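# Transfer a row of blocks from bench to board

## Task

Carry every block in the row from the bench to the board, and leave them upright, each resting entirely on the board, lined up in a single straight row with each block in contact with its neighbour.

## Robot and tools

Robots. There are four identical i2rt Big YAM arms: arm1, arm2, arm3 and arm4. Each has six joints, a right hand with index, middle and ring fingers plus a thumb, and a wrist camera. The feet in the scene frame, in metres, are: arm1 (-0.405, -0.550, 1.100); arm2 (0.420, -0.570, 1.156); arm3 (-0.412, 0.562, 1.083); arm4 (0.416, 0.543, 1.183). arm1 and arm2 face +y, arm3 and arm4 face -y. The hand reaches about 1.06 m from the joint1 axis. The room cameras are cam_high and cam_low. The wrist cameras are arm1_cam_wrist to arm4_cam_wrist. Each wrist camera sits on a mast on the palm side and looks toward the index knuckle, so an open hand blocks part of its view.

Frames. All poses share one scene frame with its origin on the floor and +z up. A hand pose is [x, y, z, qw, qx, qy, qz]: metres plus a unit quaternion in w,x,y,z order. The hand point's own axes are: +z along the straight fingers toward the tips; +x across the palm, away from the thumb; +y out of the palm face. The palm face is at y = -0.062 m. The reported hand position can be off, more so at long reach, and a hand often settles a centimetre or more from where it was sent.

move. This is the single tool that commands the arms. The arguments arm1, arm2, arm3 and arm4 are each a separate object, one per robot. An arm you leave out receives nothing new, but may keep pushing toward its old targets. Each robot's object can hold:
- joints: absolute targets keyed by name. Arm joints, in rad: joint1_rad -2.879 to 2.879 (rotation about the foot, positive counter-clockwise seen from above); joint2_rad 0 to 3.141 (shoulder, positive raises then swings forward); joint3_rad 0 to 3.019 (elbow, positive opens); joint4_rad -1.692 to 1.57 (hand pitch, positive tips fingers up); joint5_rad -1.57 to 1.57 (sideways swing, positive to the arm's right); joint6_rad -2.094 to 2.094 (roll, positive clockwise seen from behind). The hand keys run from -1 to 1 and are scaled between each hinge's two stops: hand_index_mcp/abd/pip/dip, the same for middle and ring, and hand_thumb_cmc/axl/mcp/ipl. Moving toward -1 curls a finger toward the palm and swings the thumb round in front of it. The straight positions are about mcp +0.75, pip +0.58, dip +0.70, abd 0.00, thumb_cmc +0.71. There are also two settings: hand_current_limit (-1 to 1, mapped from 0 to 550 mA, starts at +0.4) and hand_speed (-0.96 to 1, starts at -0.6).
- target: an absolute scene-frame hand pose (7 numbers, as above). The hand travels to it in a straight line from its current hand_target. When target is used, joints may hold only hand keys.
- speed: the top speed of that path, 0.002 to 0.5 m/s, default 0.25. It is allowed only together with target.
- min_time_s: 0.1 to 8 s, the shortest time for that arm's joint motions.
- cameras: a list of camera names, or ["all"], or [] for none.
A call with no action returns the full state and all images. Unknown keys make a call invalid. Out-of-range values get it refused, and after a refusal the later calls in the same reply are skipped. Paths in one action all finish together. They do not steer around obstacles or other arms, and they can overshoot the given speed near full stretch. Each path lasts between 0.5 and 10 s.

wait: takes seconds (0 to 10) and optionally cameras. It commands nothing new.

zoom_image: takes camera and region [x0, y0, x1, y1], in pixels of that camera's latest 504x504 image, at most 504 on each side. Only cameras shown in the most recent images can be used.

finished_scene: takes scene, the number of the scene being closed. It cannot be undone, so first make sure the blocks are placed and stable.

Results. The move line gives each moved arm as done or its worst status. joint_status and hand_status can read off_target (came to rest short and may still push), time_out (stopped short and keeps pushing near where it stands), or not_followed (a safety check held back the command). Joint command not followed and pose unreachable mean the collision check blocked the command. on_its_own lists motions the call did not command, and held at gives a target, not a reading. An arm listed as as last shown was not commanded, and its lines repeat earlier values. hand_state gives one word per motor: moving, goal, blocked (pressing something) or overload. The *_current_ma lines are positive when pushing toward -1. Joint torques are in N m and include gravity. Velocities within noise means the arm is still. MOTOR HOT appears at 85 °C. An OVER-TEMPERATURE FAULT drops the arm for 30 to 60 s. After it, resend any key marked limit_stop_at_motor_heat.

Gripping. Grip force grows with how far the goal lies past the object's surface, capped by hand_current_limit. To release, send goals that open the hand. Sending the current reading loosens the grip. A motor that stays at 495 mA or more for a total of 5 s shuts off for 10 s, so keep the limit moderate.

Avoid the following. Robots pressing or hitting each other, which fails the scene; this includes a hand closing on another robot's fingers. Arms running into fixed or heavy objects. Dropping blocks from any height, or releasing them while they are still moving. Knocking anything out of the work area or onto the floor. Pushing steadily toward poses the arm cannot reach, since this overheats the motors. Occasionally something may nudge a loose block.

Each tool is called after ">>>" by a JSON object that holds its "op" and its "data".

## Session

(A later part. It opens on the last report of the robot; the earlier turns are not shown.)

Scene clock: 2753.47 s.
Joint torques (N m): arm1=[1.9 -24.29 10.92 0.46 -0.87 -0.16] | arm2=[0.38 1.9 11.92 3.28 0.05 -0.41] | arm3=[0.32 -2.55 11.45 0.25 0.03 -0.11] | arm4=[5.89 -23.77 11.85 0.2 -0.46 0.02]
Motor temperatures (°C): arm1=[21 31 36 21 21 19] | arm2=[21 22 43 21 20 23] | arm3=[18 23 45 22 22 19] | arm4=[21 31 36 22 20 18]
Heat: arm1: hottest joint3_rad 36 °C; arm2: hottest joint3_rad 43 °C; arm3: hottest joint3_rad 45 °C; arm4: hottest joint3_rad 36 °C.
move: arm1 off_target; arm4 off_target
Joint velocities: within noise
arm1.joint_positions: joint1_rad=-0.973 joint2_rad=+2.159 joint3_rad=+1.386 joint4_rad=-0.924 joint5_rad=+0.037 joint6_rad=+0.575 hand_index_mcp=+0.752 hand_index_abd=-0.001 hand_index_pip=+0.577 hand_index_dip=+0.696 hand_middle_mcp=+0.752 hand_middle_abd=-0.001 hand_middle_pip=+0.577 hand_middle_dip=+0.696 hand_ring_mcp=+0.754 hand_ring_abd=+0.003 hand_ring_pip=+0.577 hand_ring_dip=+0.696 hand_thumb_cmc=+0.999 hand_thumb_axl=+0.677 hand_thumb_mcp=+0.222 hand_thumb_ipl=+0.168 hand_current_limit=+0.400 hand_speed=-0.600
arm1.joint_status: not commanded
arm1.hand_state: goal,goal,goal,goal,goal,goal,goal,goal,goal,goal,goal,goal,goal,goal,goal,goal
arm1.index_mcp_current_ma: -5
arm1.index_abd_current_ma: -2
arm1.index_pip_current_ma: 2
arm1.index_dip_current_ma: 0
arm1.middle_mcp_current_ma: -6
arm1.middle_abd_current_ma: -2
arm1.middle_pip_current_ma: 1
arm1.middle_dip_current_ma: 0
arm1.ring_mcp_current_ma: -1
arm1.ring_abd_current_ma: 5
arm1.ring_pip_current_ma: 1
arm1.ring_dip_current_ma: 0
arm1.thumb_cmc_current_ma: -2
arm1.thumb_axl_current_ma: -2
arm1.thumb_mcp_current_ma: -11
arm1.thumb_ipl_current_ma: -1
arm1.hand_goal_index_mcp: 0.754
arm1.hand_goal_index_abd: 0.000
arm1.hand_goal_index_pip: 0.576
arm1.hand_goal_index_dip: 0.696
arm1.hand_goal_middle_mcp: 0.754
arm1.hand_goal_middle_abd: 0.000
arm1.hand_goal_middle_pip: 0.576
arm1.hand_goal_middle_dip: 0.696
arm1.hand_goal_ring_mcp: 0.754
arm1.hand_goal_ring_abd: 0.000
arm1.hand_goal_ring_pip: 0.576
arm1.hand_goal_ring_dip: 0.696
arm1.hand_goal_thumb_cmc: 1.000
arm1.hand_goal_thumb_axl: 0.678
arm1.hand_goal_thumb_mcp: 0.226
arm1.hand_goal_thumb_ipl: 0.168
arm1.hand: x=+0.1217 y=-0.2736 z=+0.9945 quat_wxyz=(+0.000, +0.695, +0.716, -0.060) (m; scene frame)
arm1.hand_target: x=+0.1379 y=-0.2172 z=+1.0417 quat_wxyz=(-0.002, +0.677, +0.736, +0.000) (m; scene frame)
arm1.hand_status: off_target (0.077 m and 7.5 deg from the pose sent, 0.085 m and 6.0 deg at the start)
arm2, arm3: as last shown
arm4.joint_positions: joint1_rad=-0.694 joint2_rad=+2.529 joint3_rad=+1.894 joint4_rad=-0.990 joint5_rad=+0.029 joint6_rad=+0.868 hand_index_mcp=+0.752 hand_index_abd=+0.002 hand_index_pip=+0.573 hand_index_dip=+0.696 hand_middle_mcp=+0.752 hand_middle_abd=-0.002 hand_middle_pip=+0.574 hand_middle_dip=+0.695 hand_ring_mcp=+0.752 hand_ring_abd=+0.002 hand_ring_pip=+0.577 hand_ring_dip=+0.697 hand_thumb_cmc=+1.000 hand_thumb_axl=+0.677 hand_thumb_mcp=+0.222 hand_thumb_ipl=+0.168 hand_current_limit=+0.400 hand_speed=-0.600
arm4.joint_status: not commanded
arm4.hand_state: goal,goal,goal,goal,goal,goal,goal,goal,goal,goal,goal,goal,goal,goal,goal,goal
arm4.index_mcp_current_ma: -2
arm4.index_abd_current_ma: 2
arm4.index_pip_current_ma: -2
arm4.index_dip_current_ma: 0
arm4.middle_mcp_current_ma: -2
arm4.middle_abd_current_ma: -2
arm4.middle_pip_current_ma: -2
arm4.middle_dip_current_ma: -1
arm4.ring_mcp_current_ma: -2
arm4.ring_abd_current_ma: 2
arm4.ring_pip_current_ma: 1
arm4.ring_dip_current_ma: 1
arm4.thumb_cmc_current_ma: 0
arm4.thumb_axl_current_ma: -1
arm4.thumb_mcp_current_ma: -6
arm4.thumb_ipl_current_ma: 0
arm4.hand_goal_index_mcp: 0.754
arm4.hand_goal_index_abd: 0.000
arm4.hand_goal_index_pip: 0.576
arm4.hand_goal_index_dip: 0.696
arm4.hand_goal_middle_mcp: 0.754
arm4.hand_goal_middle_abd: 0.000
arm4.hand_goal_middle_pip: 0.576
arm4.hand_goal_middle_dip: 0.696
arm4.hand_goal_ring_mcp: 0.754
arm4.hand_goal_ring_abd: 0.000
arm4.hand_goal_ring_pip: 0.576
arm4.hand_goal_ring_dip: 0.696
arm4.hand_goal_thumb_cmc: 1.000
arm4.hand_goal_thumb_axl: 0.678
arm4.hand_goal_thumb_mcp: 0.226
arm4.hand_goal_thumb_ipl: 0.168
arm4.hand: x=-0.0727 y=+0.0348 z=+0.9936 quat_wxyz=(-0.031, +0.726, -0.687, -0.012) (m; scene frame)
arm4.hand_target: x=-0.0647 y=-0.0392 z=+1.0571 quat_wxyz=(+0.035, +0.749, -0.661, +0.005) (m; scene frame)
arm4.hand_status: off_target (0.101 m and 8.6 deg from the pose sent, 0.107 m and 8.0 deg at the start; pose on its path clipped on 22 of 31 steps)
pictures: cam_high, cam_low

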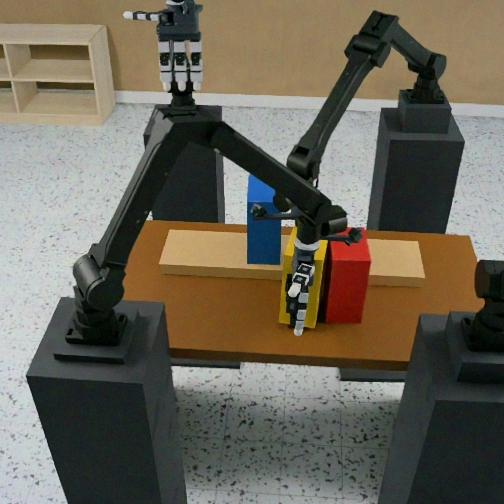

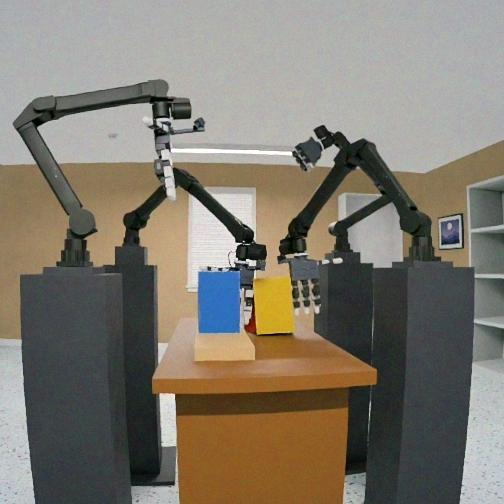

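>>> {"op": "move", "data": {"arm1": {"target": [0.1620, -0.2130, 1.040, -0.001, 0.678, 0.735, 0.0], "speed": 0.06}, "arm4": {"target": [-0.0880, -0.0400, 1.070, 0.035, 0.749, -0.662, 0.003], "speed": 0.06}, "cameras": ["cam_high", "cam_low"]}}

>>> {"op": "zoom_image", "data": {"camera": "cam_high", "region": [200, 170, 380, 350]}}

>>> {"op": "zoom_image", "data": {"camera": "cam_low", "region": [170, 220, 350, 400]}}

Scene clock: 2782.07 s.
Joint torques (N m): arm1=[0.79 -21.36 12.42 0.61 -1.3 -0.34] | arm2=[0.38 1.96 11.92 3.29 0.05 -0.41] | arm3=[0.5 -2.84 11.41 0.29 0.05 -0.09] | arm4=[4.89 -23.53 13.39 0.23 -0.5 -0.05]
Motor temperatures (°C): arm1=[21 32 37 21 22 19] | arm2=[20 22 43 21 20 23] | arm3=[18 23 46 22 22 19] | arm4=[21 35 36 22 19 18]
Heat: arm1: hottest joint3_rad 37 °C; arm2: hottest joint3_rad 43 °C; arm3: hottest joint3_rad 46 °C; arm4: hottest joint3_rad 36 °C.
move: arm1 off_target; arm4 off_target
Joint velocities: within noise
arm1.joint_positions: joint1_rad=-0.977 joint2_rad=+2.157 joint3_rad=+1.438 joint4_rad=-0.957 joint5_rad=+0.052 joint6_rad=+0.575 hand_index_mcp=+0.752 hand_index_abd=-0.001 hand_index_pip=+0.577 hand_index_dip=+0.696 hand_middle_mcp=+0.752 hand_middle_abd=-0.001 hand_middle_pip=+0.577 hand_middle_dip=+0.696 hand_ring_mcp=+0.751 hand_ring_abd=+0.014 hand_ring_pip=+0.577 hand_ring_dip=+0.696 hand_thumb_cmc=+0.999 hand_thumb_axl=+0.677 hand_thumb_mcp=+0.222 hand_thumb_ipl=+0.168 hand_current_limit=+0.400 hand_speed=-0.600
arm1.joint_status: not commanded
arm1.hand_state: goal,goal,goal,goal,goal,goal,goal,goal,goal,goal,goal,goal,goal,goal,goal,goal
arm1.index_mcp_current_ma: -5
arm1.index_abd_current_ma: -2
arm1.index_pip_current_ma: 2
arm1.index_dip_current_ma: 0
arm1.middle_mcp_current_ma: -6
arm1.middle_abd_current_ma: -2
arm1.middle_pip_current_ma: 1
arm1.middle_dip_current_ma: 0
arm1.ring_mcp_current_ma: -7
arm1.ring_abd_current_ma: 35
arm1.ring_pip_current_ma: 1
arm1.ring_dip_current_ma: 0
arm1.thumb_cmc_current_ma: -2
arm1.thumb_axl_current_ma: -2
arm1.thumb_mcp_current_ma: -11
arm1.thumb_ipl_current_ma: -1
arm1.hand_goal_index_mcp: 0.754
arm1.hand_goal_index_abd: 0.000
arm1.hand_goal_index_pip: 0.576
arm1.hand_goal_index_dip: 0.696
arm1.hand_goal_middle_mcp: 0.754
arm1.hand_goal_middle_abd: 0.000
arm1.hand_goal_middle_pip: 0.576
arm1.hand_goal_middle_dip: 0.696
arm1.hand_goal_ring_mcp: 0.754
arm1.hand_goal_ring_abd: 0.000
arm1.hand_goal_ring_pip: 0.576
arm1.hand_goal_ring_dip: 0.696
arm1.hand_goal_thumb_cmc: 1.000
arm1.hand_goal_thumb_axl: 0.678
arm1.hand_goal_thumb_mcp: 0.226
arm1.hand_goal_thumb_ipl: 0.168
arm1.hand: x=+0.1394 y=-0.2676 z=+1.0117 quat_wxyz=(+0.009, +0.697, +0.715, -0.052) (m; scene frame)
arm1.hand_target: x=+0.1580 y=-0.2151 z=+1.0429 quat_wxyz=(-0.001, +0.677, +0.736, +0.000) (m; scene frame)
arm1.hand_status: off_target (0.066 m and 6.8 deg from the pose sent, 0.086 m and 7.5 deg at the start)
arm2, arm3: as last shown
arm4.joint_positions: joint1_rad=-0.699 joint2_rad=+2.510 joint3_rad=+1.894 joint4_rad=-1.025 joint5_rad=+0.029 joint6_rad=+0.858 hand_index_mcp=+0.752 hand_index_abd=+0.002 hand_index_pip=+0.573 hand_index_dip=+0.696 hand_middle_mcp=+0.752 hand_middle_abd=-0.002 hand_middle_pip=+0.574 hand_middle_dip=+0.695 hand_ring_mcp=+0.752 hand_ring_abd=+0.002 hand_ring_pip=+0.577 hand_ring_dip=+0.697 hand_thumb_cmc=+1.000 hand_thumb_axl=+0.677 hand_thumb_mcp=+0.222 hand_thumb_ipl=+0.168 hand_current_limit=+0.400 hand_speed=-0.600
arm4.joint_status: not commanded
arm4.hand_state: goal,goal,goal,goal,goal,goal,goal,goal,goal,goal,goal,goal,goal,goal,goal,goal
arm4.index_mcp_current_ma: -2
arm4.index_abd_current_ma: 2
arm4.index_pip_current_ma: -2
arm4.index_dip_current_ma: 0
arm4.middle_mcp_current_ma: -2
arm4.middle_abd_current_ma: -2
arm4.middle_pip_current_ma: -2
arm4.middle_dip_current_ma: -1
arm4.ring_mcp_current_ma: -2
arm4.ring_abd_current_ma: 2
arm4.ring_pip_current_ma: 1
arm4.ring_dip_current_ma: 1
arm4.thumb_cmc_current_ma: 0
arm4.thumb_axl_current_ma: -1
arm4.thumb_mcp_current_ma: -6
arm4.thumb_ipl_current_ma: 0
arm4.hand_goal_index_mcp: 0.754
arm4.hand_goal_index_abd: 0.000
arm4.hand_goal_index_pip: 0.576
arm4.hand_goal_index_dip: 0.696
arm4.hand_goal_middle_mcp: 0.754
arm4.hand_goal_middle_abd: 0.000
arm4.hand_goal_middle_pip: 0.576
arm4.hand_goal_middle_dip: 0.696
arm4.hand_goal_ring_mcp: 0.754
arm4.hand_goal_ring_abd: 0.000
arm4.hand_goal_ring_pip: 0.576
arm4.hand_goal_ring_dip: 0.696
arm4.hand_goal_thumb_cmc: 1.000
arm4.hand_goal_thumb_axl: 0.678
arm4.hand_goal_thumb_mcp: 0.226
arm4.hand_goal_thumb_ipl: 0.168
arm4.hand: x=-0.0736 y=+0.0386 z=+1.0058 quat_wxyz=(-0.039, +0.728, -0.684, -0.013) (m; scene frame)
arm4.hand_target: x=-0.0814 y=-0.0321 z=+1.0728 quat_wxyz=(+0.035, +0.749, -0.661, +0.004) (m; scene frame)
arm4.hand_status: off_target (0.103 m and 9.4 deg from the pose sent, 0.108 m and 8.7 deg at the start; pose on its path clipped on 23 of 33 steps)
pictures: cam_high, cam_low

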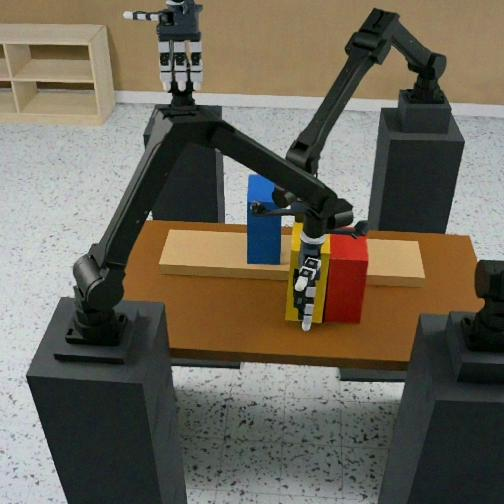

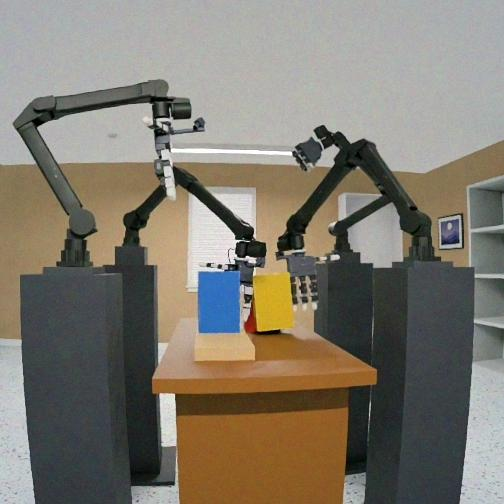

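Scaled by 2.800 from the camera's 504x504 image, which has a finer 720x720 frame.

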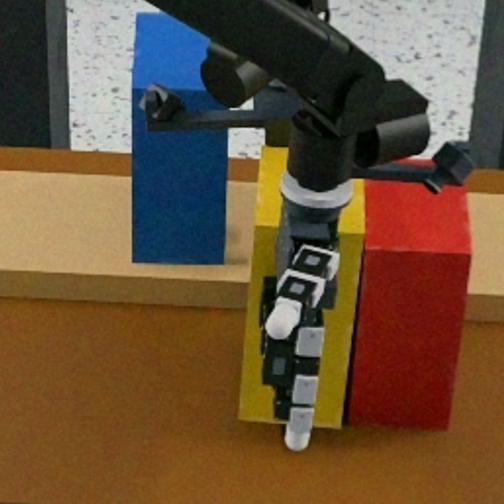

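Scaled by 2.800 from the camera's 504x504 image, which has a finer 720x720 frame.

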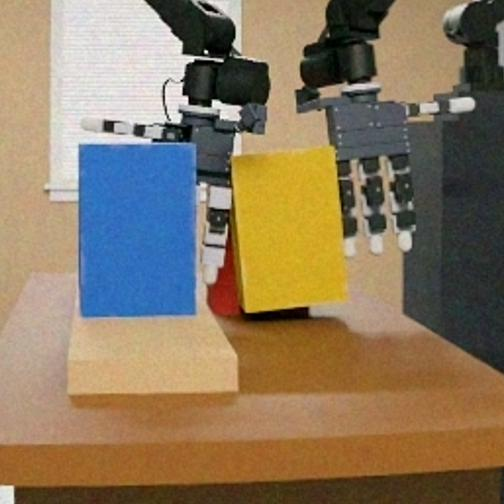

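>>> {"op": "move", "data": {"arm1": {"target": [0.1520, -0.2100, 1.048, -0.001, 0.678, 0.735, 0.0], "speed": 0.06}, "arm4": {"target": [-0.0940, -0.0300, 1.100, 0.035, 0.749, -0.662, 0.003], "speed": 0.06}, "cameras": ["cam_high", "cam_low"]}}

>>> {"op": "zoom_image", "data": {"camera": "cam_high", "region": [200, 170, 380, 350]}}

>>> {"op": "zoom_image", "data": {"camera": "cam_low", "region": [170, 220, 350, 400]}}

Scene clock: 2797.30 s.
Joint torques (N m): arm1=[1.96 -23.41 10.96 0.38 -0.93 -0.19] | arm2=[0.38 1.96 11.9 3.29 0.05 -0.41] | arm3=[0.62 -2.55 11.43 0.21 0.03 -0.09] | arm4=[4.66 -24.94 11.7 0.38 -0.58 -0.07]
Motor temperatures (°C): arm1=[21 34 39 21 23 19] | arm2=[20 22 43 21 20 23] | arm3=[18 23 46 22 22 19] | arm4=[21 36 37 22 19 18]
Heat: arm1: hottest joint3_rad 39 °C; arm2: hottest joint3_rad 43 °C; arm3: hottest joint3_rad 46 °C; arm4: hottest joint3_rad 37 °C.
move: arm1 off_target; arm4 off_target
Joint velocities: within noise
arm1.joint_positions: joint1_rad=-0.977 joint2_rad=+2.157 joint3_rad=+1.438 joint4_rad=-0.957 joint5_rad=+0.039 joint6_rad=+0.575 hand_index_mcp=+0.752 hand_index_abd=-0.001 hand_index_pip=+0.577 hand_index_dip=+0.696 hand_middle_mcp=+0.752 hand_middle_abd=-0.001 hand_middle_pip=+0.577 hand_middle_dip=+0.696 hand_ring_mcp=+0.751 hand_ring_abd=+0.003 hand_ring_pip=+0.577 hand_ring_dip=+0.696 hand_thumb_cmc=+0.999 hand_thumb_axl=+0.677 hand_thumb_mcp=+0.222 hand_thumb_ipl=+0.168 hand_current_limit=+0.400 hand_speed=-0.600
arm1.joint_status: not commanded
arm1.hand_state: goal,goal,goal,goal,goal,goal,goal,goal,goal,goal,goal,goal,goal,goal,goal,goal
arm1.index_mcp_current_ma: -5
arm1.index_abd_current_ma: -2
arm1.index_pip_current_ma: 2
arm1.index_dip_current_ma: 0
arm1.middle_mcp_current_ma: -6
arm1.middle_abd_current_ma: -2
arm1.middle_pip_current_ma: 1
arm1.middle_dip_current_ma: 0
arm1.ring_mcp_current_ma: -7
arm1.ring_abd_current_ma: 6
arm1.ring_pip_current_ma: 1
arm1.ring_dip_current_ma: 0
arm1.thumb_cmc_current_ma: -2
arm1.thumb_axl_current_ma: -2
arm1.thumb_mcp_current_ma: -11
arm1.thumb_ipl_current_ma: -1
arm1.hand_goal_index_mcp: 0.754
arm1.hand_goal_index_abd: 0.000
arm1.hand_goal_index_pip: 0.576
arm1.hand_goal_index_dip: 0.696
arm1.hand_goal_middle_mcp: 0.754
arm1.hand_goal_middle_abd: 0.000
arm1.hand_goal_middle_pip: 0.576
arm1.hand_goal_middle_dip: 0.696
arm1.hand_goal_ring_mcp: 0.754
arm1.hand_goal_ring_abd: 0.000
arm1.hand_goal_ring_pip: 0.576
arm1.hand_goal_ring_dip: 0.696
arm1.hand_goal_thumb_cmc: 1.000
arm1.hand_goal_thumb_axl: 0.678
arm1.hand_goal_thumb_mcp: 0.226
arm1.hand_goal_thumb_ipl: 0.168
arm1.hand: x=+0.1381 y=-0.2659 z=+1.0109 quat_wxyz=(+0.003, +0.697, +0.715, -0.051) (m; scene frame)
arm1.hand_target: x=+0.1486 y=-0.2120 z=+1.0495 quat_wxyz=(-0.002, +0.677, +0.736, +0.000) (m; scene frame)
arm1.hand_status: off_target (0.069 m and 6.6 deg from the pose sent, 0.069 m and 6.8 deg at the start)
arm2, arm3: as last shown
arm4.joint_positions: joint1_rad=-0.705 joint2_rad=+2.483 joint3_rad=+1.894 joint4_rad=-1.056 joint5_rad=+0.031 joint6_rad=+0.838 hand_index_mcp=+0.752 hand_index_abd=+0.002 hand_index_pip=+0.573 hand_index_dip=+0.696 hand_middle_mcp=+0.752 hand_middle_abd=-0.002 hand_middle_pip=+0.574 hand_middle_dip=+0.695 hand_ring_mcp=+0.752 hand_ring_abd=+0.002 hand_ring_pip=+0.577 hand_ring_dip=+0.697 hand_thumb_cmc=+1.000 hand_thumb_axl=+0.677 hand_thumb_mcp=+0.222 hand_thumb_ipl=+0.168 hand_current_limit=+0.400 hand_speed=-0.600
arm4.joint_status: not commanded
arm4.hand_state: goal,goal,goal,goal,goal,goal,goal,goal,goal,goal,goal,goal,goal,goal,goal,goal
arm4.index_mcp_current_ma: -2
arm4.index_abd_current_ma: 2
arm4.index_pip_current_ma: -2
arm4.index_dip_current_ma: 0
arm4.middle_mcp_current_ma: -2
arm4.middle_abd_current_ma: -2
arm4.middle_pip_current_ma: -2
arm4.middle_dip_current_ma: -1
arm4.ring_mcp_current_ma: -2
arm4.ring_abd_current_ma: 2
arm4.ring_pip_current_ma: 1
arm4.ring_dip_current_ma: 1
arm4.thumb_cmc_current_ma: 0
arm4.thumb_axl_current_ma: -1
arm4.thumb_mcp_current_ma: -6
arm4.thumb_ipl_current_ma: 0
arm4.hand_goal_index_mcp: 0.754
arm4.hand_goal_index_abd: 0.000
arm4.hand_goal_index_pip: 0.576
arm4.hand_goal_index_dip: 0.696
arm4.hand_goal_middle_mcp: 0.754
arm4.hand_goal_middle_abd: 0.000
arm4.hand_goal_middle_pip: 0.576
arm4.hand_goal_middle_dip: 0.696
arm4.hand_goal_ring_mcp: 0.754
arm4.hand_goal_ring_abd: 0.000
arm4.hand_goal_ring_pip: 0.576
arm4.hand_goal_ring_dip: 0.696
arm4.hand_goal_thumb_cmc: 1.000
arm4.hand_goal_thumb_axl: 0.678
arm4.hand_goal_thumb_mcp: 0.226
arm4.hand_goal_thumb_ipl: 0.168
arm4.hand: x=-0.0777 y=+0.0397 z=+1.0234 quat_wxyz=(-0.041, +0.733, -0.679, -0.013) (m; scene frame)
arm4.hand_target: x=-0.0885 y=-0.0214 z=+1.0992 quat_wxyz=(+0.035, +0.749, -0.661, +0.004) (m; scene frame)
arm4.hand_status: off_target (0.105 m and 9.3 deg from the pose sent, 0.118 m and 9.4 deg at the start; pose on its path clipped on 22 of 30 steps)
pictures: cam_high, cam_low

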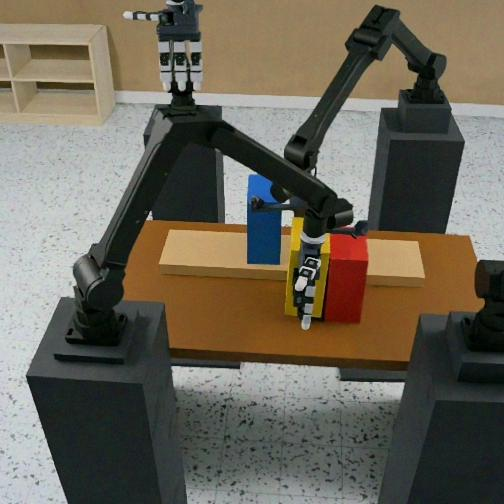

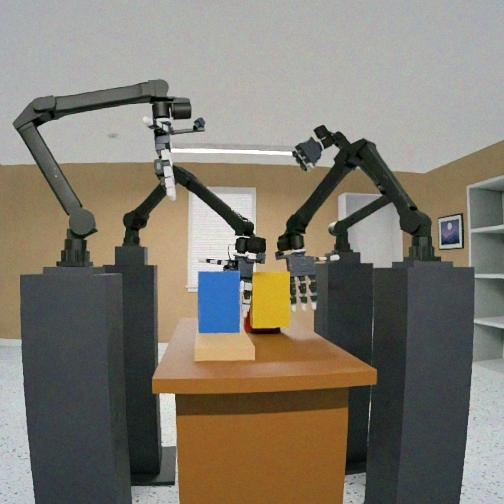

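Scaled by 2.800 from the camera's 504x504 image, which has a finer 720x720 frame.

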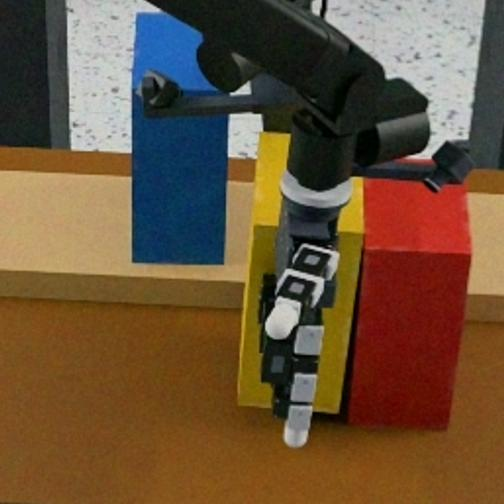

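Scaled by 2.800 from the camera's 504x504 image, which has a finer 720x720 frame.

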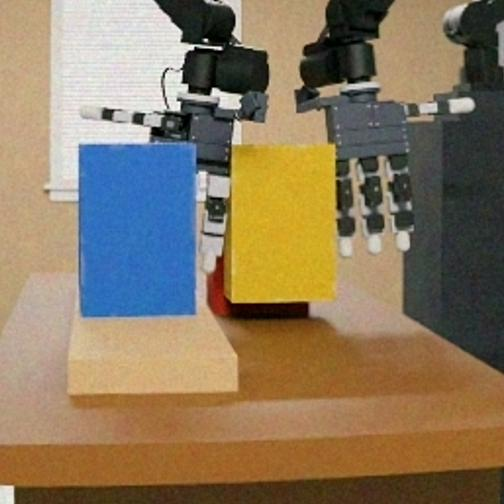

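>>> {"op": "move", "data": {"arm1": {"target": [0.1520, -0.2050, 1.078, -0.001, 0.678, 0.735, 0.0], "speed": 0.06}, "arm4": {"target": [-0.0980, -0.0180, 1.130, 0.035, 0.749, -0.662, 0.003], "speed": 0.06}, "cameras": ["cam_high", "cam_low"]}}

>>> {"op": "zoom_image", "data": {"camera": "cam_high", "region": [200, 170, 380, 350]}}

>>> {"op": "zoom_image", "data": {"camera": "cam_low", "region": [170, 220, 350, 400]}}

Scene clock: 2807.13 s.
Joint torques (N m): arm1=[2.2 -22.59 11.79 0.46 -0.86 -0.11] | arm2=[0.38 1.96 11.9 3.29 0.05 -0.41] | arm3=[0.5 -2.9 11.48 0.29 0.04 -0.1] | arm4=[4.13 -25 11.48 0.25 -0.62 0]
Motor temperatures (°C): arm1=[21 34 38 21 23 19] | arm2=[20 22 43 21 20 23] | arm3=[18 23 46 22 22 19] | arm4=[21 35 37 22 19 18]
Heat: arm1: hottest joint3_rad 38 °C; arm2: hottest joint3_rad 43 °C; arm3: hottest joint3_rad 46 °C; arm4: hottest joint3_rad 37 °C.
move: arm1 off_target; arm4 off_target
Joint velocities: within noise
arm1.joint_positions: joint1_rad=-0.972 joint2_rad=+2.112 joint3_rad=+1.458 joint4_rad=-1.024 joint5_rad=+0.037 joint6_rad=+0.575 hand_index_mcp=+0.752 hand_index_abd=-0.001 hand_index_pip=+0.577 hand_index_dip=+0.696 hand_middle_mcp=+0.752 hand_middle_abd=-0.001 hand_middle_pip=+0.577 hand_middle_dip=+0.696 hand_ring_mcp=+0.751 hand_ring_abd=+0.003 hand_ring_pip=+0.577 hand_ring_dip=+0.696 hand_thumb_cmc=+0.999 hand_thumb_axl=+0.677 hand_thumb_mcp=+0.222 hand_thumb_ipl=+0.168 hand_current_limit=+0.400 hand_speed=-0.600
arm1.joint_status: not commanded
arm1.hand_state: goal,goal,goal,goal,goal,goal,goal,goal,goal,goal,goal,goal,goal,goal,goal,goal
arm1.index_mcp_current_ma: -5
arm1.index_abd_current_ma: -2
arm1.index_pip_current_ma: 2
arm1.index_dip_current_ma: 0
arm1.middle_mcp_current_ma: -6
arm1.middle_abd_current_ma: -2
arm1.middle_pip_current_ma: 1
arm1.middle_dip_current_ma: 0
arm1.ring_mcp_current_ma: -7
arm1.ring_abd_current_ma: 6
arm1.ring_pip_current_ma: 1
arm1.ring_dip_current_ma: 0
arm1.thumb_cmc_current_ma: -2
arm1.thumb_axl_current_ma: -2
arm1.thumb_mcp_current_ma: -11
arm1.thumb_ipl_current_ma: -1
arm1.hand_goal_index_mcp: 0.754
arm1.hand_goal_index_abd: 0.000
arm1.hand_goal_index_pip: 0.576
arm1.hand_goal_index_dip: 0.696
arm1.hand_goal_middle_mcp: 0.754
arm1.hand_goal_middle_abd: 0.000
arm1.hand_goal_middle_pip: 0.576
arm1.hand_goal_middle_dip: 0.696
arm1.hand_goal_ring_mcp: 0.754
arm1.hand_goal_ring_abd: 0.000
arm1.hand_goal_ring_pip: 0.576
arm1.hand_goal_ring_dip: 0.696
arm1.hand_goal_thumb_cmc: 1.000
arm1.hand_goal_thumb_axl: 0.678
arm1.hand_goal_thumb_mcp: 0.226
arm1.hand_goal_thumb_ipl: 0.168
arm1.hand: x=+0.1392 y=-0.2618 z=+1.0419 quat_wxyz=(+0.002, +0.695, +0.717, -0.051) (m; scene frame)
arm1.hand_target: x=+0.1483 y=-0.2071 z=+1.0797 quat_wxyz=(-0.002, +0.677, +0.736, +0.000) (m; scene frame)
arm1.hand_status: off_target (0.069 m and 6.5 deg from the pose sent, 0.092 m and 6.6 deg at the start)
arm2, arm3: as last shown
arm4.joint_positions: joint1_rad=-0.719 joint2_rad=+2.429 joint3_rad=+1.894 joint4_rad=-1.104 joint5_rad=+0.031 joint6_rad=+0.820 hand_index_mcp=+0.752 hand_index_abd=+0.002 hand_index_pip=+0.573 hand_index_dip=+0.696 hand_middle_mcp=+0.752 hand_middle_abd=-0.002 hand_middle_pip=+0.574 hand_middle_dip=+0.695 hand_ring_mcp=+0.752 hand_ring_abd=+0.002 hand_ring_pip=+0.577 hand_ring_dip=+0.697 hand_thumb_cmc=+1.000 hand_thumb_axl=+0.677 hand_thumb_mcp=+0.222 hand_thumb_ipl=+0.168 hand_current_limit=+0.400 hand_speed=-0.600
arm4.joint_status: not commanded
arm4.hand_state: goal,goal,goal,goal,goal,goal,goal,goal,goal,goal,goal,goal,goal,goal,goal,goal
arm4.index_mcp_current_ma: -2
arm4.index_abd_current_ma: 2
arm4.index_pip_current_ma: -2
arm4.index_dip_current_ma: 0
arm4.middle_mcp_current_ma: -2
arm4.middle_abd_current_ma: -2
arm4.middle_pip_current_ma: -2
arm4.middle_dip_current_ma: -1
arm4.ring_mcp_current_ma: -2
arm4.ring_abd_current_ma: 2
arm4.ring_pip_current_ma: 1
arm4.ring_dip_current_ma: 1
arm4.thumb_cmc_current_ma: 0
arm4.thumb_axl_current_ma: -1
arm4.thumb_mcp_current_ma: -6
arm4.thumb_ipl_current_ma: 0
arm4.hand_goal_index_mcp: 0.754
arm4.hand_goal_index_abd: 0.000
arm4.hand_goal_index_pip: 0.576
arm4.hand_goal_index_dip: 0.696
arm4.hand_goal_middle_mcp: 0.754
arm4.hand_goal_middle_abd: 0.000
arm4.hand_goal_middle_pip: 0.576
arm4.hand_goal_middle_dip: 0.696
arm4.hand_goal_ring_mcp: 0.754
arm4.hand_goal_ring_abd: 0.000
arm4.hand_goal_ring_pip: 0.576
arm4.hand_goal_ring_dip: 0.696
arm4.hand_goal_thumb_cmc: 1.000
arm4.hand_goal_thumb_axl: 0.678
arm4.hand_goal_thumb_mcp: 0.226
arm4.hand_goal_thumb_ipl: 0.168
arm4.hand: x=-0.0869 y=+0.0432 z=+1.0588 quat_wxyz=(-0.038, +0.734, -0.678, -0.013) (m; scene frame)
arm4.hand_target: x=-0.0937 y=-0.0132 z=+1.1320 quat_wxyz=(+0.035, +0.749, -0.661, +0.004) (m; scene frame)
arm4.hand_status: off_target (0.095 m and 9.0 deg from the pose sent, 0.123 m and 9.3 deg at the start; pose on its path clipped on 6 of 31 steps)
pictures: cam_high, cam_low

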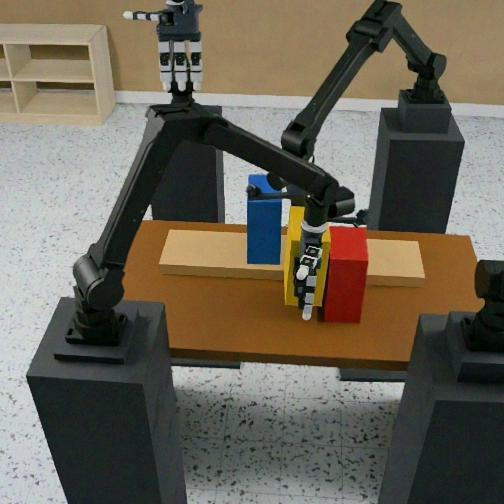

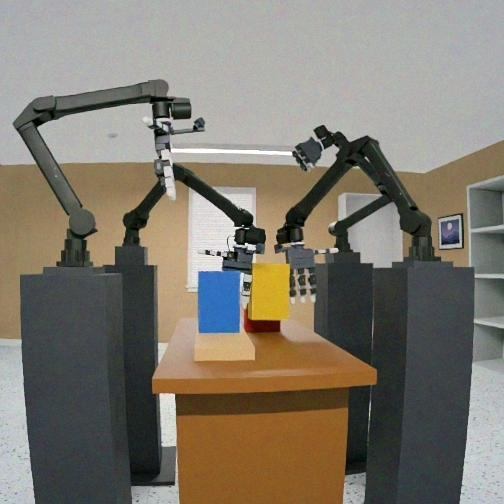

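Scaled by 2.800 from the camera's 504x504 image, which has a finer 720x720 frame.

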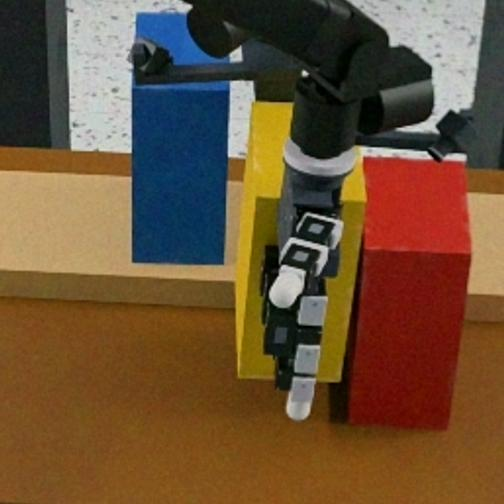

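Scaled by 2.800 from the camera's 504x504 image, which has a finer 720x720 frame.

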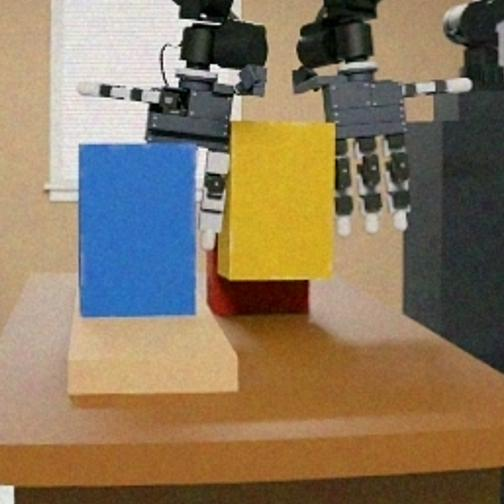

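>>> {"op": "move", "data": {"arm1": {"target": [0.1460, -0.1380, 1.082, -0.001, 0.678, 0.735, 0.0], "speed": 0.06}, "arm4": {"target": [-0.1060, 0.0500, 1.122, 0.035, 0.749, -0.662, 0.003], "speed": 0.06}, "cameras": ["cam_high", "cam_low"]}}

>>> {"op": "zoom_image", "data": {"camera": "cam_high", "region": [200, 170, 380, 350]}}

>>> {"op": "zoom_image", "data": {"camera": "cam_low", "region": [170, 220, 350, 400]}}

Scene clock: 2827.80 s.
Joint torques (N m): arm1=[2.2 -20.48 13.26 0.76 -0.81 0.04] | arm2=[0.38 1.96 11.9 3.28 0.05 -0.41] | arm3=[0.44 -2.96 11.38 0.2 0.04 -0.1] | arm4=[4.31 -23.71 8.47 1.76 -0.78 0.1]
Motor temperatures (°C): arm1=[21 33 38 21 23 19] | arm2=[20 22 43 21 20 23] | arm3=[18 23 46 22 22 19] | arm4=[21 37 36 22 20 18]
Heat: arm1: hottest joint3_rad 38 °C; arm2: hottest joint3_rad 43 °C; arm3: hottest joint3_rad 46 °C; arm4: hottest joint2_rad 37 °C.
move: arm1 off_target; arm4 off_target
Joint velocities: within noise
arm1.joint_positions: joint1_rad=-0.881 joint2_rad=+2.159 joint3_rad=+1.607 joint4_rad=-1.106 joint5_rad=+0.034 joint6_rad=+0.649 hand_index_mcp=+0.752 hand_index_abd=-0.001 hand_index_pip=+0.577 hand_index_dip=+0.696 hand_middle_mcp=+0.752 hand_middle_abd=-0.001 hand_middle_pip=+0.577 hand_middle_dip=+0.696 hand_ring_mcp=+0.751 hand_ring_abd=+0.003 hand_ring_pip=+0.577 hand_ring_dip=+0.696 hand_thumb_cmc=+0.999 hand_thumb_axl=+0.677 hand_thumb_mcp=+0.222 hand_thumb_ipl=+0.168 hand_current_limit=+0.400 hand_speed=-0.600
arm1.joint_status: not commanded
arm1.hand_state: goal,goal,goal,goal,goal,goal,goal,goal,goal,goal,goal,goal,goal,goal,goal,goal
arm1.index_mcp_current_ma: -5
arm1.index_abd_current_ma: -2
arm1.index_pip_current_ma: 2
arm1.index_dip_current_ma: 0
arm1.middle_mcp_current_ma: -6
arm1.middle_abd_current_ma: -2
arm1.middle_pip_current_ma: 1
arm1.middle_dip_current_ma: 0
arm1.ring_mcp_current_ma: -7
arm1.ring_abd_current_ma: 6
arm1.ring_pip_current_ma: 1
arm1.ring_dip_current_ma: 0
arm1.thumb_cmc_current_ma: -2
arm1.thumb_axl_current_ma: -2
arm1.thumb_mcp_current_ma: -11
arm1.thumb_ipl_current_ma: -1
arm1.hand_goal_index_mcp: 0.754
arm1.hand_goal_index_abd: 0.000
arm1.hand_goal_index_pip: 0.576
arm1.hand_goal_index_dip: 0.696
arm1.hand_goal_middle_mcp: 0.754
arm1.hand_goal_middle_abd: 0.000
arm1.hand_goal_middle_pip: 0.576
arm1.hand_goal_middle_dip: 0.696
arm1.hand_goal_ring_mcp: 0.754
arm1.hand_goal_ring_abd: 0.000
arm1.hand_goal_ring_pip: 0.576
arm1.hand_goal_ring_dip: 0.696
arm1.hand_goal_thumb_cmc: 1.000
arm1.hand_goal_thumb_axl: 0.678
arm1.hand_goal_thumb_mcp: 0.226
arm1.hand_goal_thumb_ipl: 0.168
arm1.hand: x=+0.1404 y=-0.1943 z=+1.0637 quat_wxyz=(+0.006, +0.690, +0.723, -0.040) (m; scene frame)
arm1.hand_target: x=+0.1422 y=-0.1402 z=+1.0837 quat_wxyz=(-0.002, +0.677, +0.736, +0.000) (m; scene frame)
arm1.hand_status: off_target (0.059 m and 5.1 deg from the pose sent, 0.130 m and 6.5 deg at the start)
arm2, arm3: as last shown
arm4.joint_positions: joint1_rad=-0.797 joint2_rad=+2.320 joint3_rad=+1.704 joint4_rad=-1.020 joint5_rad=+0.029 joint6_rad=+0.740 hand_index_mcp=+0.752 hand_index_abd=+0.002 hand_index_pip=+0.573 hand_index_dip=+0.696 hand_middle_mcp=+0.752 hand_middle_abd=-0.002 hand_middle_pip=+0.574 hand_middle_dip=+0.695 hand_ring_mcp=+0.752 hand_ring_abd=+0.002 hand_ring_pip=+0.577 hand_ring_dip=+0.697 hand_thumb_cmc=+1.000 hand_thumb_axl=+0.677 hand_thumb_mcp=+0.222 hand_thumb_ipl=+0.168 hand_current_limit=+0.400 hand_speed=-0.600
arm4.joint_status: not commanded
arm4.hand_state: goal,goal,goal,goal,goal,goal,goal,goal,goal,goal,goal,goal,goal,goal,goal,goal
arm4.index_mcp_current_ma: -2
arm4.index_abd_current_ma: 2
arm4.index_pip_current_ma: -2
arm4.index_dip_current_ma: 0
arm4.middle_mcp_current_ma: -2
arm4.middle_abd_current_ma: -2
arm4.middle_pip_current_ma: -2
arm4.middle_dip_current_ma: -1
arm4.ring_mcp_current_ma: -2
arm4.ring_abd_current_ma: 2
arm4.ring_pip_current_ma: 1
arm4.ring_dip_current_ma: 1
arm4.thumb_cmc_current_ma: 0
arm4.thumb_axl_current_ma: -1
arm4.thumb_mcp_current_ma: -6
arm4.thumb_ipl_current_ma: 0
arm4.hand_goal_index_mcp: 0.754
arm4.hand_goal_index_abd: 0.000
arm4.hand_goal_index_pip: 0.576
arm4.hand_goal_index_dip: 0.696
arm4.hand_goal_middle_mcp: 0.754
arm4.hand_goal_middle_abd: 0.000
arm4.hand_goal_middle_pip: 0.576
arm4.hand_goal_middle_dip: 0.696
arm4.hand_goal_ring_mcp: 0.754
arm4.hand_goal_ring_abd: 0.000
arm4.hand_goal_ring_pip: 0.576
arm4.hand_goal_ring_dip: 0.696
arm4.hand_goal_thumb_cmc: 1.000
arm4.hand_goal_thumb_axl: 0.678
arm4.hand_goal_thumb_mcp: 0.226
arm4.hand_goal_thumb_ipl: 0.168
arm4.hand: x=-0.0991 y=+0.1062 z=+1.0669 quat_wxyz=(-0.038, +0.735, -0.677, -0.009) (m; scene frame)
arm4.hand_target: x=-0.1030 y=+0.0529 z=+1.1237 quat_wxyz=(+0.034, +0.749, -0.661, +0.004) (m; scene frame)
arm4.hand_status: off_target (0.079 m and 8.8 deg from the pose sent, 0.066 m and 9.0 deg at the start)
pictures: cam_high, cam_low

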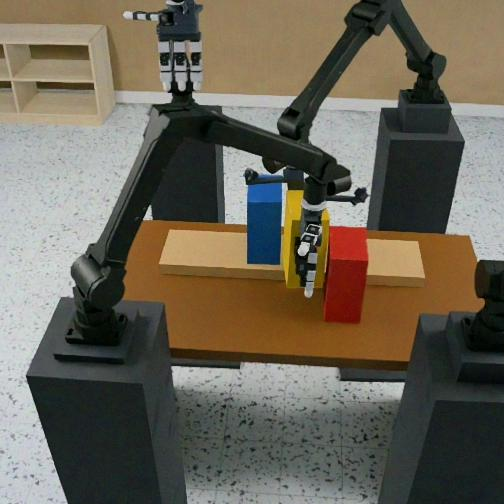

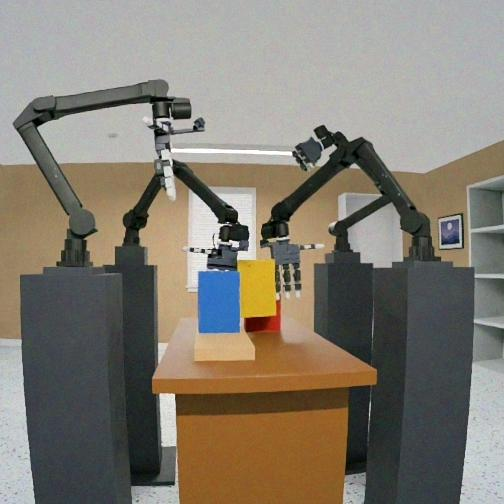

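Scaled by 2.800 from the camera's 504x504 image, which has a finer 720x720 frame.

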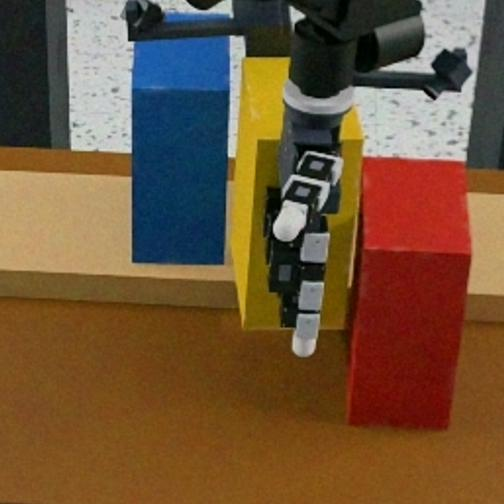

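Scaled by 2.800 from the camera's 504x504 image, which has a finer 720x720 frame.

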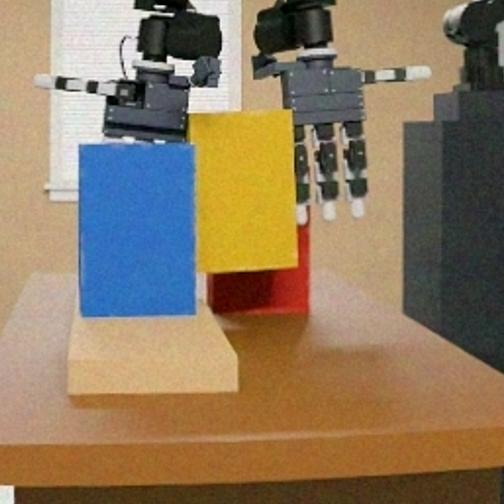

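>>> {"op": "move", "data": {"arm1": {"target": [0.1400, -0.0640, 1.082, -0.001, 0.678, 0.735, 0.0], "speed": 0.06}, "arm4": {"target": [-0.0980, 0.1260, 1.120, 0.035, 0.749, -0.662, 0.003], "speed": 0.06}, "cameras": ["cam_high", "cam_low"]}}

>>> {"op": "zoom_image", "data": {"camera": "cam_high", "region": [200, 150, 380, 330]}}

>>> {"op": "zoom_image", "data": {"camera": "cam_low", "region": [170, 220, 350, 400]}}

Scene clock: 2838.00 s.
Joint torques (N m): arm1=[2.49 -22.12 13.68 0.87 -0.79 0] | arm2=[0.38 1.9 11.92 3.28 0.05 -0.41] | arm3=[0.73 -2.67 11.38 0.24 0.03 -0.1] | arm4=[4.89 -21.42 7.86 1.84 -0.8 0.02]
Motor temperatures (°C): arm1=[21 33 38 21 23 19] | arm2=[20 22 43 22 20 23] | arm3=[18 23 46 22 22 19] | arm4=[21 36 36 22 20 18]
Heat: arm1: hottest joint3_rad 38 °C; arm2: hottest joint3_rad 43 °C; arm3: hottest joint3_rad 46 °C; arm4: hottest joint2_rad 36 °C.
move: arm1 off_target; arm4 off_target
Joint velocities: within noise
arm1.joint_positions: joint1_rad=-0.800 joint2_rad=+2.279 joint3_rad=+1.829 joint4_rad=-1.207 joint5_rad=+0.033 joint6_rad=+0.738 hand_index_mcp=+0.752 hand_index_abd=-0.001 hand_index_pip=+0.577 hand_index_dip=+0.696 hand_middle_mcp=+0.752 hand_middle_abd=-0.001 hand_middle_pip=+0.577 hand_middle_dip=+0.696 hand_ring_mcp=+0.751 hand_ring_abd=+0.003 hand_ring_pip=+0.577 hand_ring_dip=+0.696 hand_thumb_cmc=+0.999 hand_thumb_axl=+0.677 hand_thumb_mcp=+0.222 hand_thumb_ipl=+0.168 hand_current_limit=+0.400 hand_speed=-0.600
arm1.joint_status: not commanded
arm1.hand_state: goal,goal,goal,goal,goal,goal,goal,goal,goal,goal,goal,goal,goal,goal,goal,goal
arm1.index_mcp_current_ma: -5
arm1.index_abd_current_ma: -2
arm1.index_pip_current_ma: 2
arm1.index_dip_current_ma: 0
arm1.middle_mcp_current_ma: -6
arm1.middle_abd_current_ma: -2
arm1.middle_pip_current_ma: 1
arm1.middle_dip_current_ma: 0
arm1.ring_mcp_current_ma: -7
arm1.ring_abd_current_ma: 6
arm1.ring_pip_current_ma: 1
arm1.ring_dip_current_ma: 0
arm1.thumb_cmc_current_ma: -2
arm1.thumb_axl_current_ma: -2
arm1.thumb_mcp_current_ma: -11
arm1.thumb_ipl_current_ma: -1
arm1.hand_goal_index_mcp: 0.754
arm1.hand_goal_index_abd: 0.000
arm1.hand_goal_index_pip: 0.576
arm1.hand_goal_index_dip: 0.696
arm1.hand_goal_middle_mcp: 0.754
arm1.hand_goal_middle_abd: 0.000
arm1.hand_goal_middle_pip: 0.576
arm1.hand_goal_middle_dip: 0.696
arm1.hand_goal_ring_mcp: 0.754
arm1.hand_goal_ring_abd: 0.000
arm1.hand_goal_ring_pip: 0.576
arm1.hand_goal_ring_dip: 0.696
arm1.hand_goal_thumb_cmc: 1.000
arm1.hand_goal_thumb_axl: 0.678
arm1.hand_goal_thumb_mcp: 0.226
arm1.hand_goal_thumb_ipl: 0.168
arm1.hand: x=+0.1439 y=-0.1236 z=+1.0657 quat_wxyz=(+0.009, +0.693, +0.720, -0.039) (m; scene frame)
arm1.hand_target: x=+0.1358 y=-0.0668 z=+1.0837 quat_wxyz=(-0.002, +0.677, +0.736, +0.000) (m; scene frame)
arm1.hand_status: off_target (0.062 m and 5.2 deg from the pose sent, 0.132 m and 5.1 deg at the start)
arm2.joint_positions: joint1_rad=+0.011 joint2_rad=+0.527 joint3_rad=+1.285 joint4_rad=-1.218 joint5_rad=+0.015 joint6_rad=+1.811 hand_index_mcp=-0.682 hand_index_abd=+0.001 hand_index_pip=+0.577 hand_index_dip=+0.696 hand_middle_mcp=-0.681 hand_middle_abd=+0.001 hand_middle_pip=+0.577 hand_middle_dip=+0.696 hand_ring_mcp=-0.680 hand_ring_abd=+0.001 hand_ring_pip=+0.577 hand_ring_dip=+0.696 hand_thumb_cmc=-0.565 hand_thumb_axl=+0.677 hand_thumb_mcp=+0.223 hand_thumb_ipl=+0.168 hand_current_limit=+0.400 hand_speed=-0.600
arm2.joint_status: not commanded
arm2.hand_state: goal,goal,goal,goal,goal,goal,goal,overload,goal,goal,goal,goal,goal,goal,goal,goal
arm2.index_mcp_current_ma: 14
arm2.index_abd_current_ma: 1
arm2.index_pip_current_ma: 1
arm2.index_dip_current_ma: 0
arm2.middle_mcp_current_ma: 16
arm2.middle_abd_current_ma: 1
arm2.middle_pip_current_ma: 1
arm2.middle_dip_current_ma: 0
arm2.ring_mcp_current_ma: 18
arm2.ring_abd_current_ma: 1
arm2.ring_pip_current_ma: 1
arm2.ring_dip_current_ma: 0
arm2.thumb_cmc_current_ma: 7
arm2.thumb_axl_current_ma: -1
arm2.thumb_mcp_current_ma: -5
arm2.thumb_ipl_current_ma: 0
arm2.hand_goal_index_mcp: -0.690
arm2.hand_goal_index_abd: 0.000
arm2.hand_goal_index_pip: 0.576
arm2.hand_goal_index_dip: 0.696
arm2.hand_goal_middle_mcp: -0.690
arm2.hand_goal_middle_abd: 0.000
arm2.hand_goal_middle_pip: 0.576
arm2.hand_goal_middle_dip: 0.696
arm2.hand_goal_ring_mcp: -0.690
arm2.hand_goal_ring_abd: 0.000
arm2.hand_goal_ring_pip: 0.576
arm2.hand_goal_ring_dip: 0.696
arm2.hand_goal_thumb_cmc: -0.570
arm2.hand_goal_thumb_axl: 0.678
arm2.hand_goal_thumb_mcp: 0.226
arm2.hand_goal_thumb_ipl: 0.168
arm2.hand: x=+0.5006 y=-0.3535 z=+1.6467 quat_wxyz=(-0.413, +0.670, +0.529, +0.319) (m; scene frame)
arm2.hand_target: x=+0.5034 y=-0.3542 z=+1.6675 quat_wxyz=(-0.426, +0.658, +0.522, +0.336) (m; scene frame)
arm2.hand_status: not commanded
arm3.joint_positions: joint1_rad=+0.196 joint2_rad=+0.996 joint3_rad=+1.255 joint4_rad=-1.683 joint5_rad=+0.022 joint6_rad=+0.228 hand_index_mcp=+0.752 hand_index_abd=+0.000 hand_index_pip=+0.577 hand_index_dip=+0.696 hand_middle_mcp=+0.752 hand_middle_abd=+0.000 hand_middle_pip=+0.577 hand_middle_dip=+0.696 hand_ring_mcp=+0.752 hand_ring_abd=+0.000 hand_ring_pip=+0.577 hand_ring_dip=+0.696 hand_thumb_cmc=+1.000 hand_thumb_axl=+0.677 hand_thumb_mcp=+0.222 hand_thumb_ipl=+0.168 hand_current_limit=+0.400 hand_speed=-0.600
arm3.joint_status: not commanded
arm3.hand_state: goal,goal,goal,goal,goal,goal,goal,goal,goal,goal,goal,goal,goal,goal,goal,goal
arm3.index_mcp_current_ma: -4
arm3.index_abd_current_ma: 0
arm3.index_pip_current_ma: 1
arm3.index_dip_current_ma: 0
arm3.middle_mcp_current_ma: -4
arm3.middle_abd_current_ma: 0
arm3.middle_pip_current_ma: 1
arm3.middle_dip_current_ma: 0
arm3.ring_mcp_current_ma: -4
arm3.ring_abd_current_ma: 0
arm3.ring_pip_current_ma: 1
arm3.ring_dip_current_ma: 0
arm3.thumb_cmc_current_ma: -1
arm3.thumb_axl_current_ma: -1
arm3.thumb_mcp_current_ma: -10
arm3.thumb_ipl_current_ma: -1
arm3.hand_goal_index_mcp: 0.754
arm3.hand_goal_index_abd: 0.000
arm3.hand_goal_index_pip: 0.576
arm3.hand_goal_index_dip: 0.696
arm3.hand_goal_middle_mcp: 0.754
arm3.hand_goal_middle_abd: 0.000
arm3.hand_goal_middle_pip: 0.576
arm3.hand_goal_middle_dip: 0.696
arm3.hand_goal_ring_mcp: 0.754
arm3.hand_goal_ring_abd: 0.000
arm3.hand_goal_ring_pip: 0.576
arm3.hand_goal_ring_dip: 0.696
arm3.hand_goal_thumb_cmc: 1.000
arm3.hand_goal_thumb_axl: 0.678
arm3.hand_goal_thumb_mcp: 0.226
arm3.hand_goal_thumb_ipl: 0.168
arm3.hand: x=-0.3802 y=+0.2066 z=+1.4353 quat_wxyz=(+0.076, +0.997, -0.004, +0.008) (m; scene frame)
arm3.hand_target: x=-0.3801 y=+0.2001 z=+1.4493 quat_wxyz=(+0.085, +0.996, -0.002, +0.010) (m; scene frame)
arm3.hand_status: not commanded
arm4.joint_positions: joint1_rad=-0.871 joint2_rad=+2.185 joint3_rad=+1.450 joint4_rad=-0.898 joint5_rad=+0.024 joint6_rad=+0.675 hand_index_mcp=+0.752 hand_index_abd=+0.002 hand_index_pip=+0.573 hand_index_dip=+0.696 hand_middle_mcp=+0.752 hand_middle_abd=-0.002 hand_middle_pip=+0.574 hand_middle_dip=+0.695 hand_ring_mcp=+0.752 hand_ring_abd=+0.002 hand_ring_pip=+0.577 hand_ring_dip=+0.697 hand_thumb_cmc=+1.000 hand_thumb_axl=+0.677 hand_thumb_mcp=+0.222 hand_thumb_ipl=+0.168 hand_current_limit=+0.400 hand_speed=-0.600
arm4.joint_status: not commanded
arm4.hand_state: goal,goal,goal,goal,goal,goal,goal,goal,goal,goal,goal,goal,goal,goal,goal,goal
arm4.index_mcp_current_ma: -2
arm4.index_abd_current_ma: 2
arm4.index_pip_current_ma: -2
arm4.index_dip_current_ma: 0
arm4.middle_mcp_current_ma: -2
arm4.middle_abd_current_ma: -2
arm4.middle_pip_current_ma: -2
arm4.middle_dip_current_ma: -1
arm4.ring_mcp_current_ma: -2
arm4.ring_abd_current_ma: 2
arm4.ring_pip_current_ma: 1
arm4.ring_dip_current_ma: 1
arm4.thumb_cmc_current_ma: 0
arm4.thumb_axl_current_ma: -1
arm4.thumb_mcp_current_ma: -6
arm4.thumb_ipl_current_ma: 0
arm4.hand_goal_index_mcp: 0.754
arm4.hand_goal_index_abd: 0.000
arm4.hand_goal_index_pip: 0.576
arm4.hand_goal_index_dip: 0.696
arm4.hand_goal_middle_mcp: 0.754
arm4.hand_goal_middle_abd: 0.000
arm4.hand_goal_middle_pip: 0.576
arm4.hand_goal_middle_dip: 0.696
arm4.hand_goal_ring_mcp: 0.754
arm4.hand_goal_ring_abd: 0.000
arm4.hand_goal_ring_pip: 0.576
arm4.hand_goal_ring_dip: 0.696
arm4.hand_goal_thumb_cmc: 1.000
arm4.hand_goal_thumb_axl: 0.678
arm4.hand_goal_thumb_mcp: 0.226
arm4.hand_goal_thumb_ipl: 0.168
arm4.hand: x=-0.0855 y=+0.1807 z=+1.0705 quat_wxyz=(-0.037, +0.732, -0.680, -0.005) (m; scene frame)
arm4.hand_target: x=-0.0951 y=+0.1285 z=+1.1216 quat_wxyz=(+0.034, +0.749, -0.661, +0.004) (m; scene frame)
arm4.hand_status: off_target (0.075 m and 8.8 deg from the pose sent, 0.057 m and 8.8 deg at the start)
pictures: cam_high, cam_low

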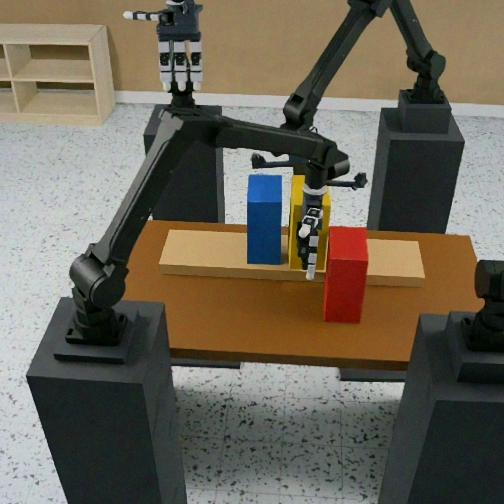

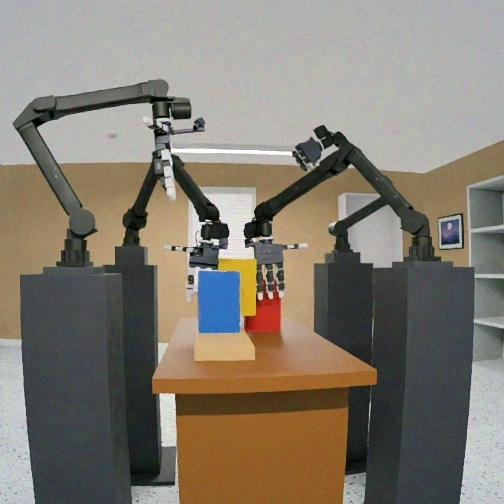

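Scaled by 2.800 from the camera's 504x504 image, which has a finer 720x720 frame.

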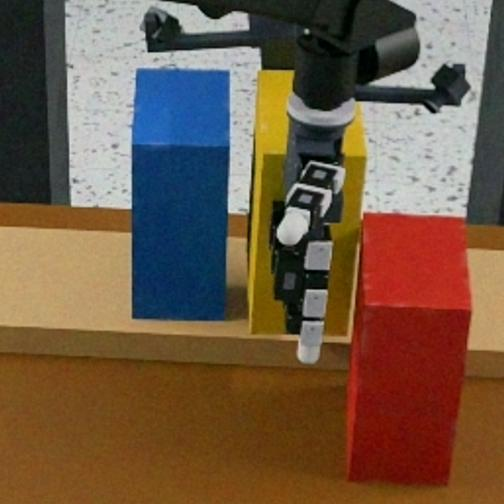

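Scaled by 2.800 from the camera's 504x504 image, which has a finer 720x720 frame.

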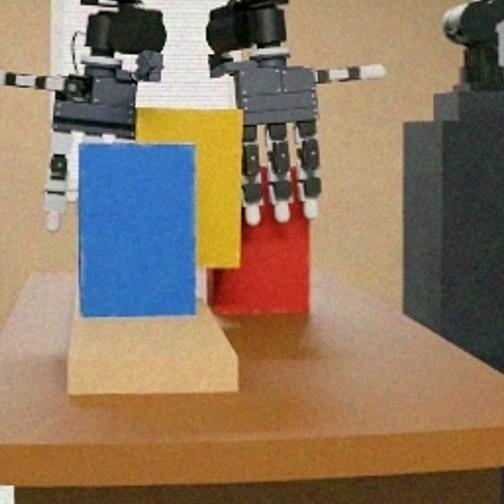

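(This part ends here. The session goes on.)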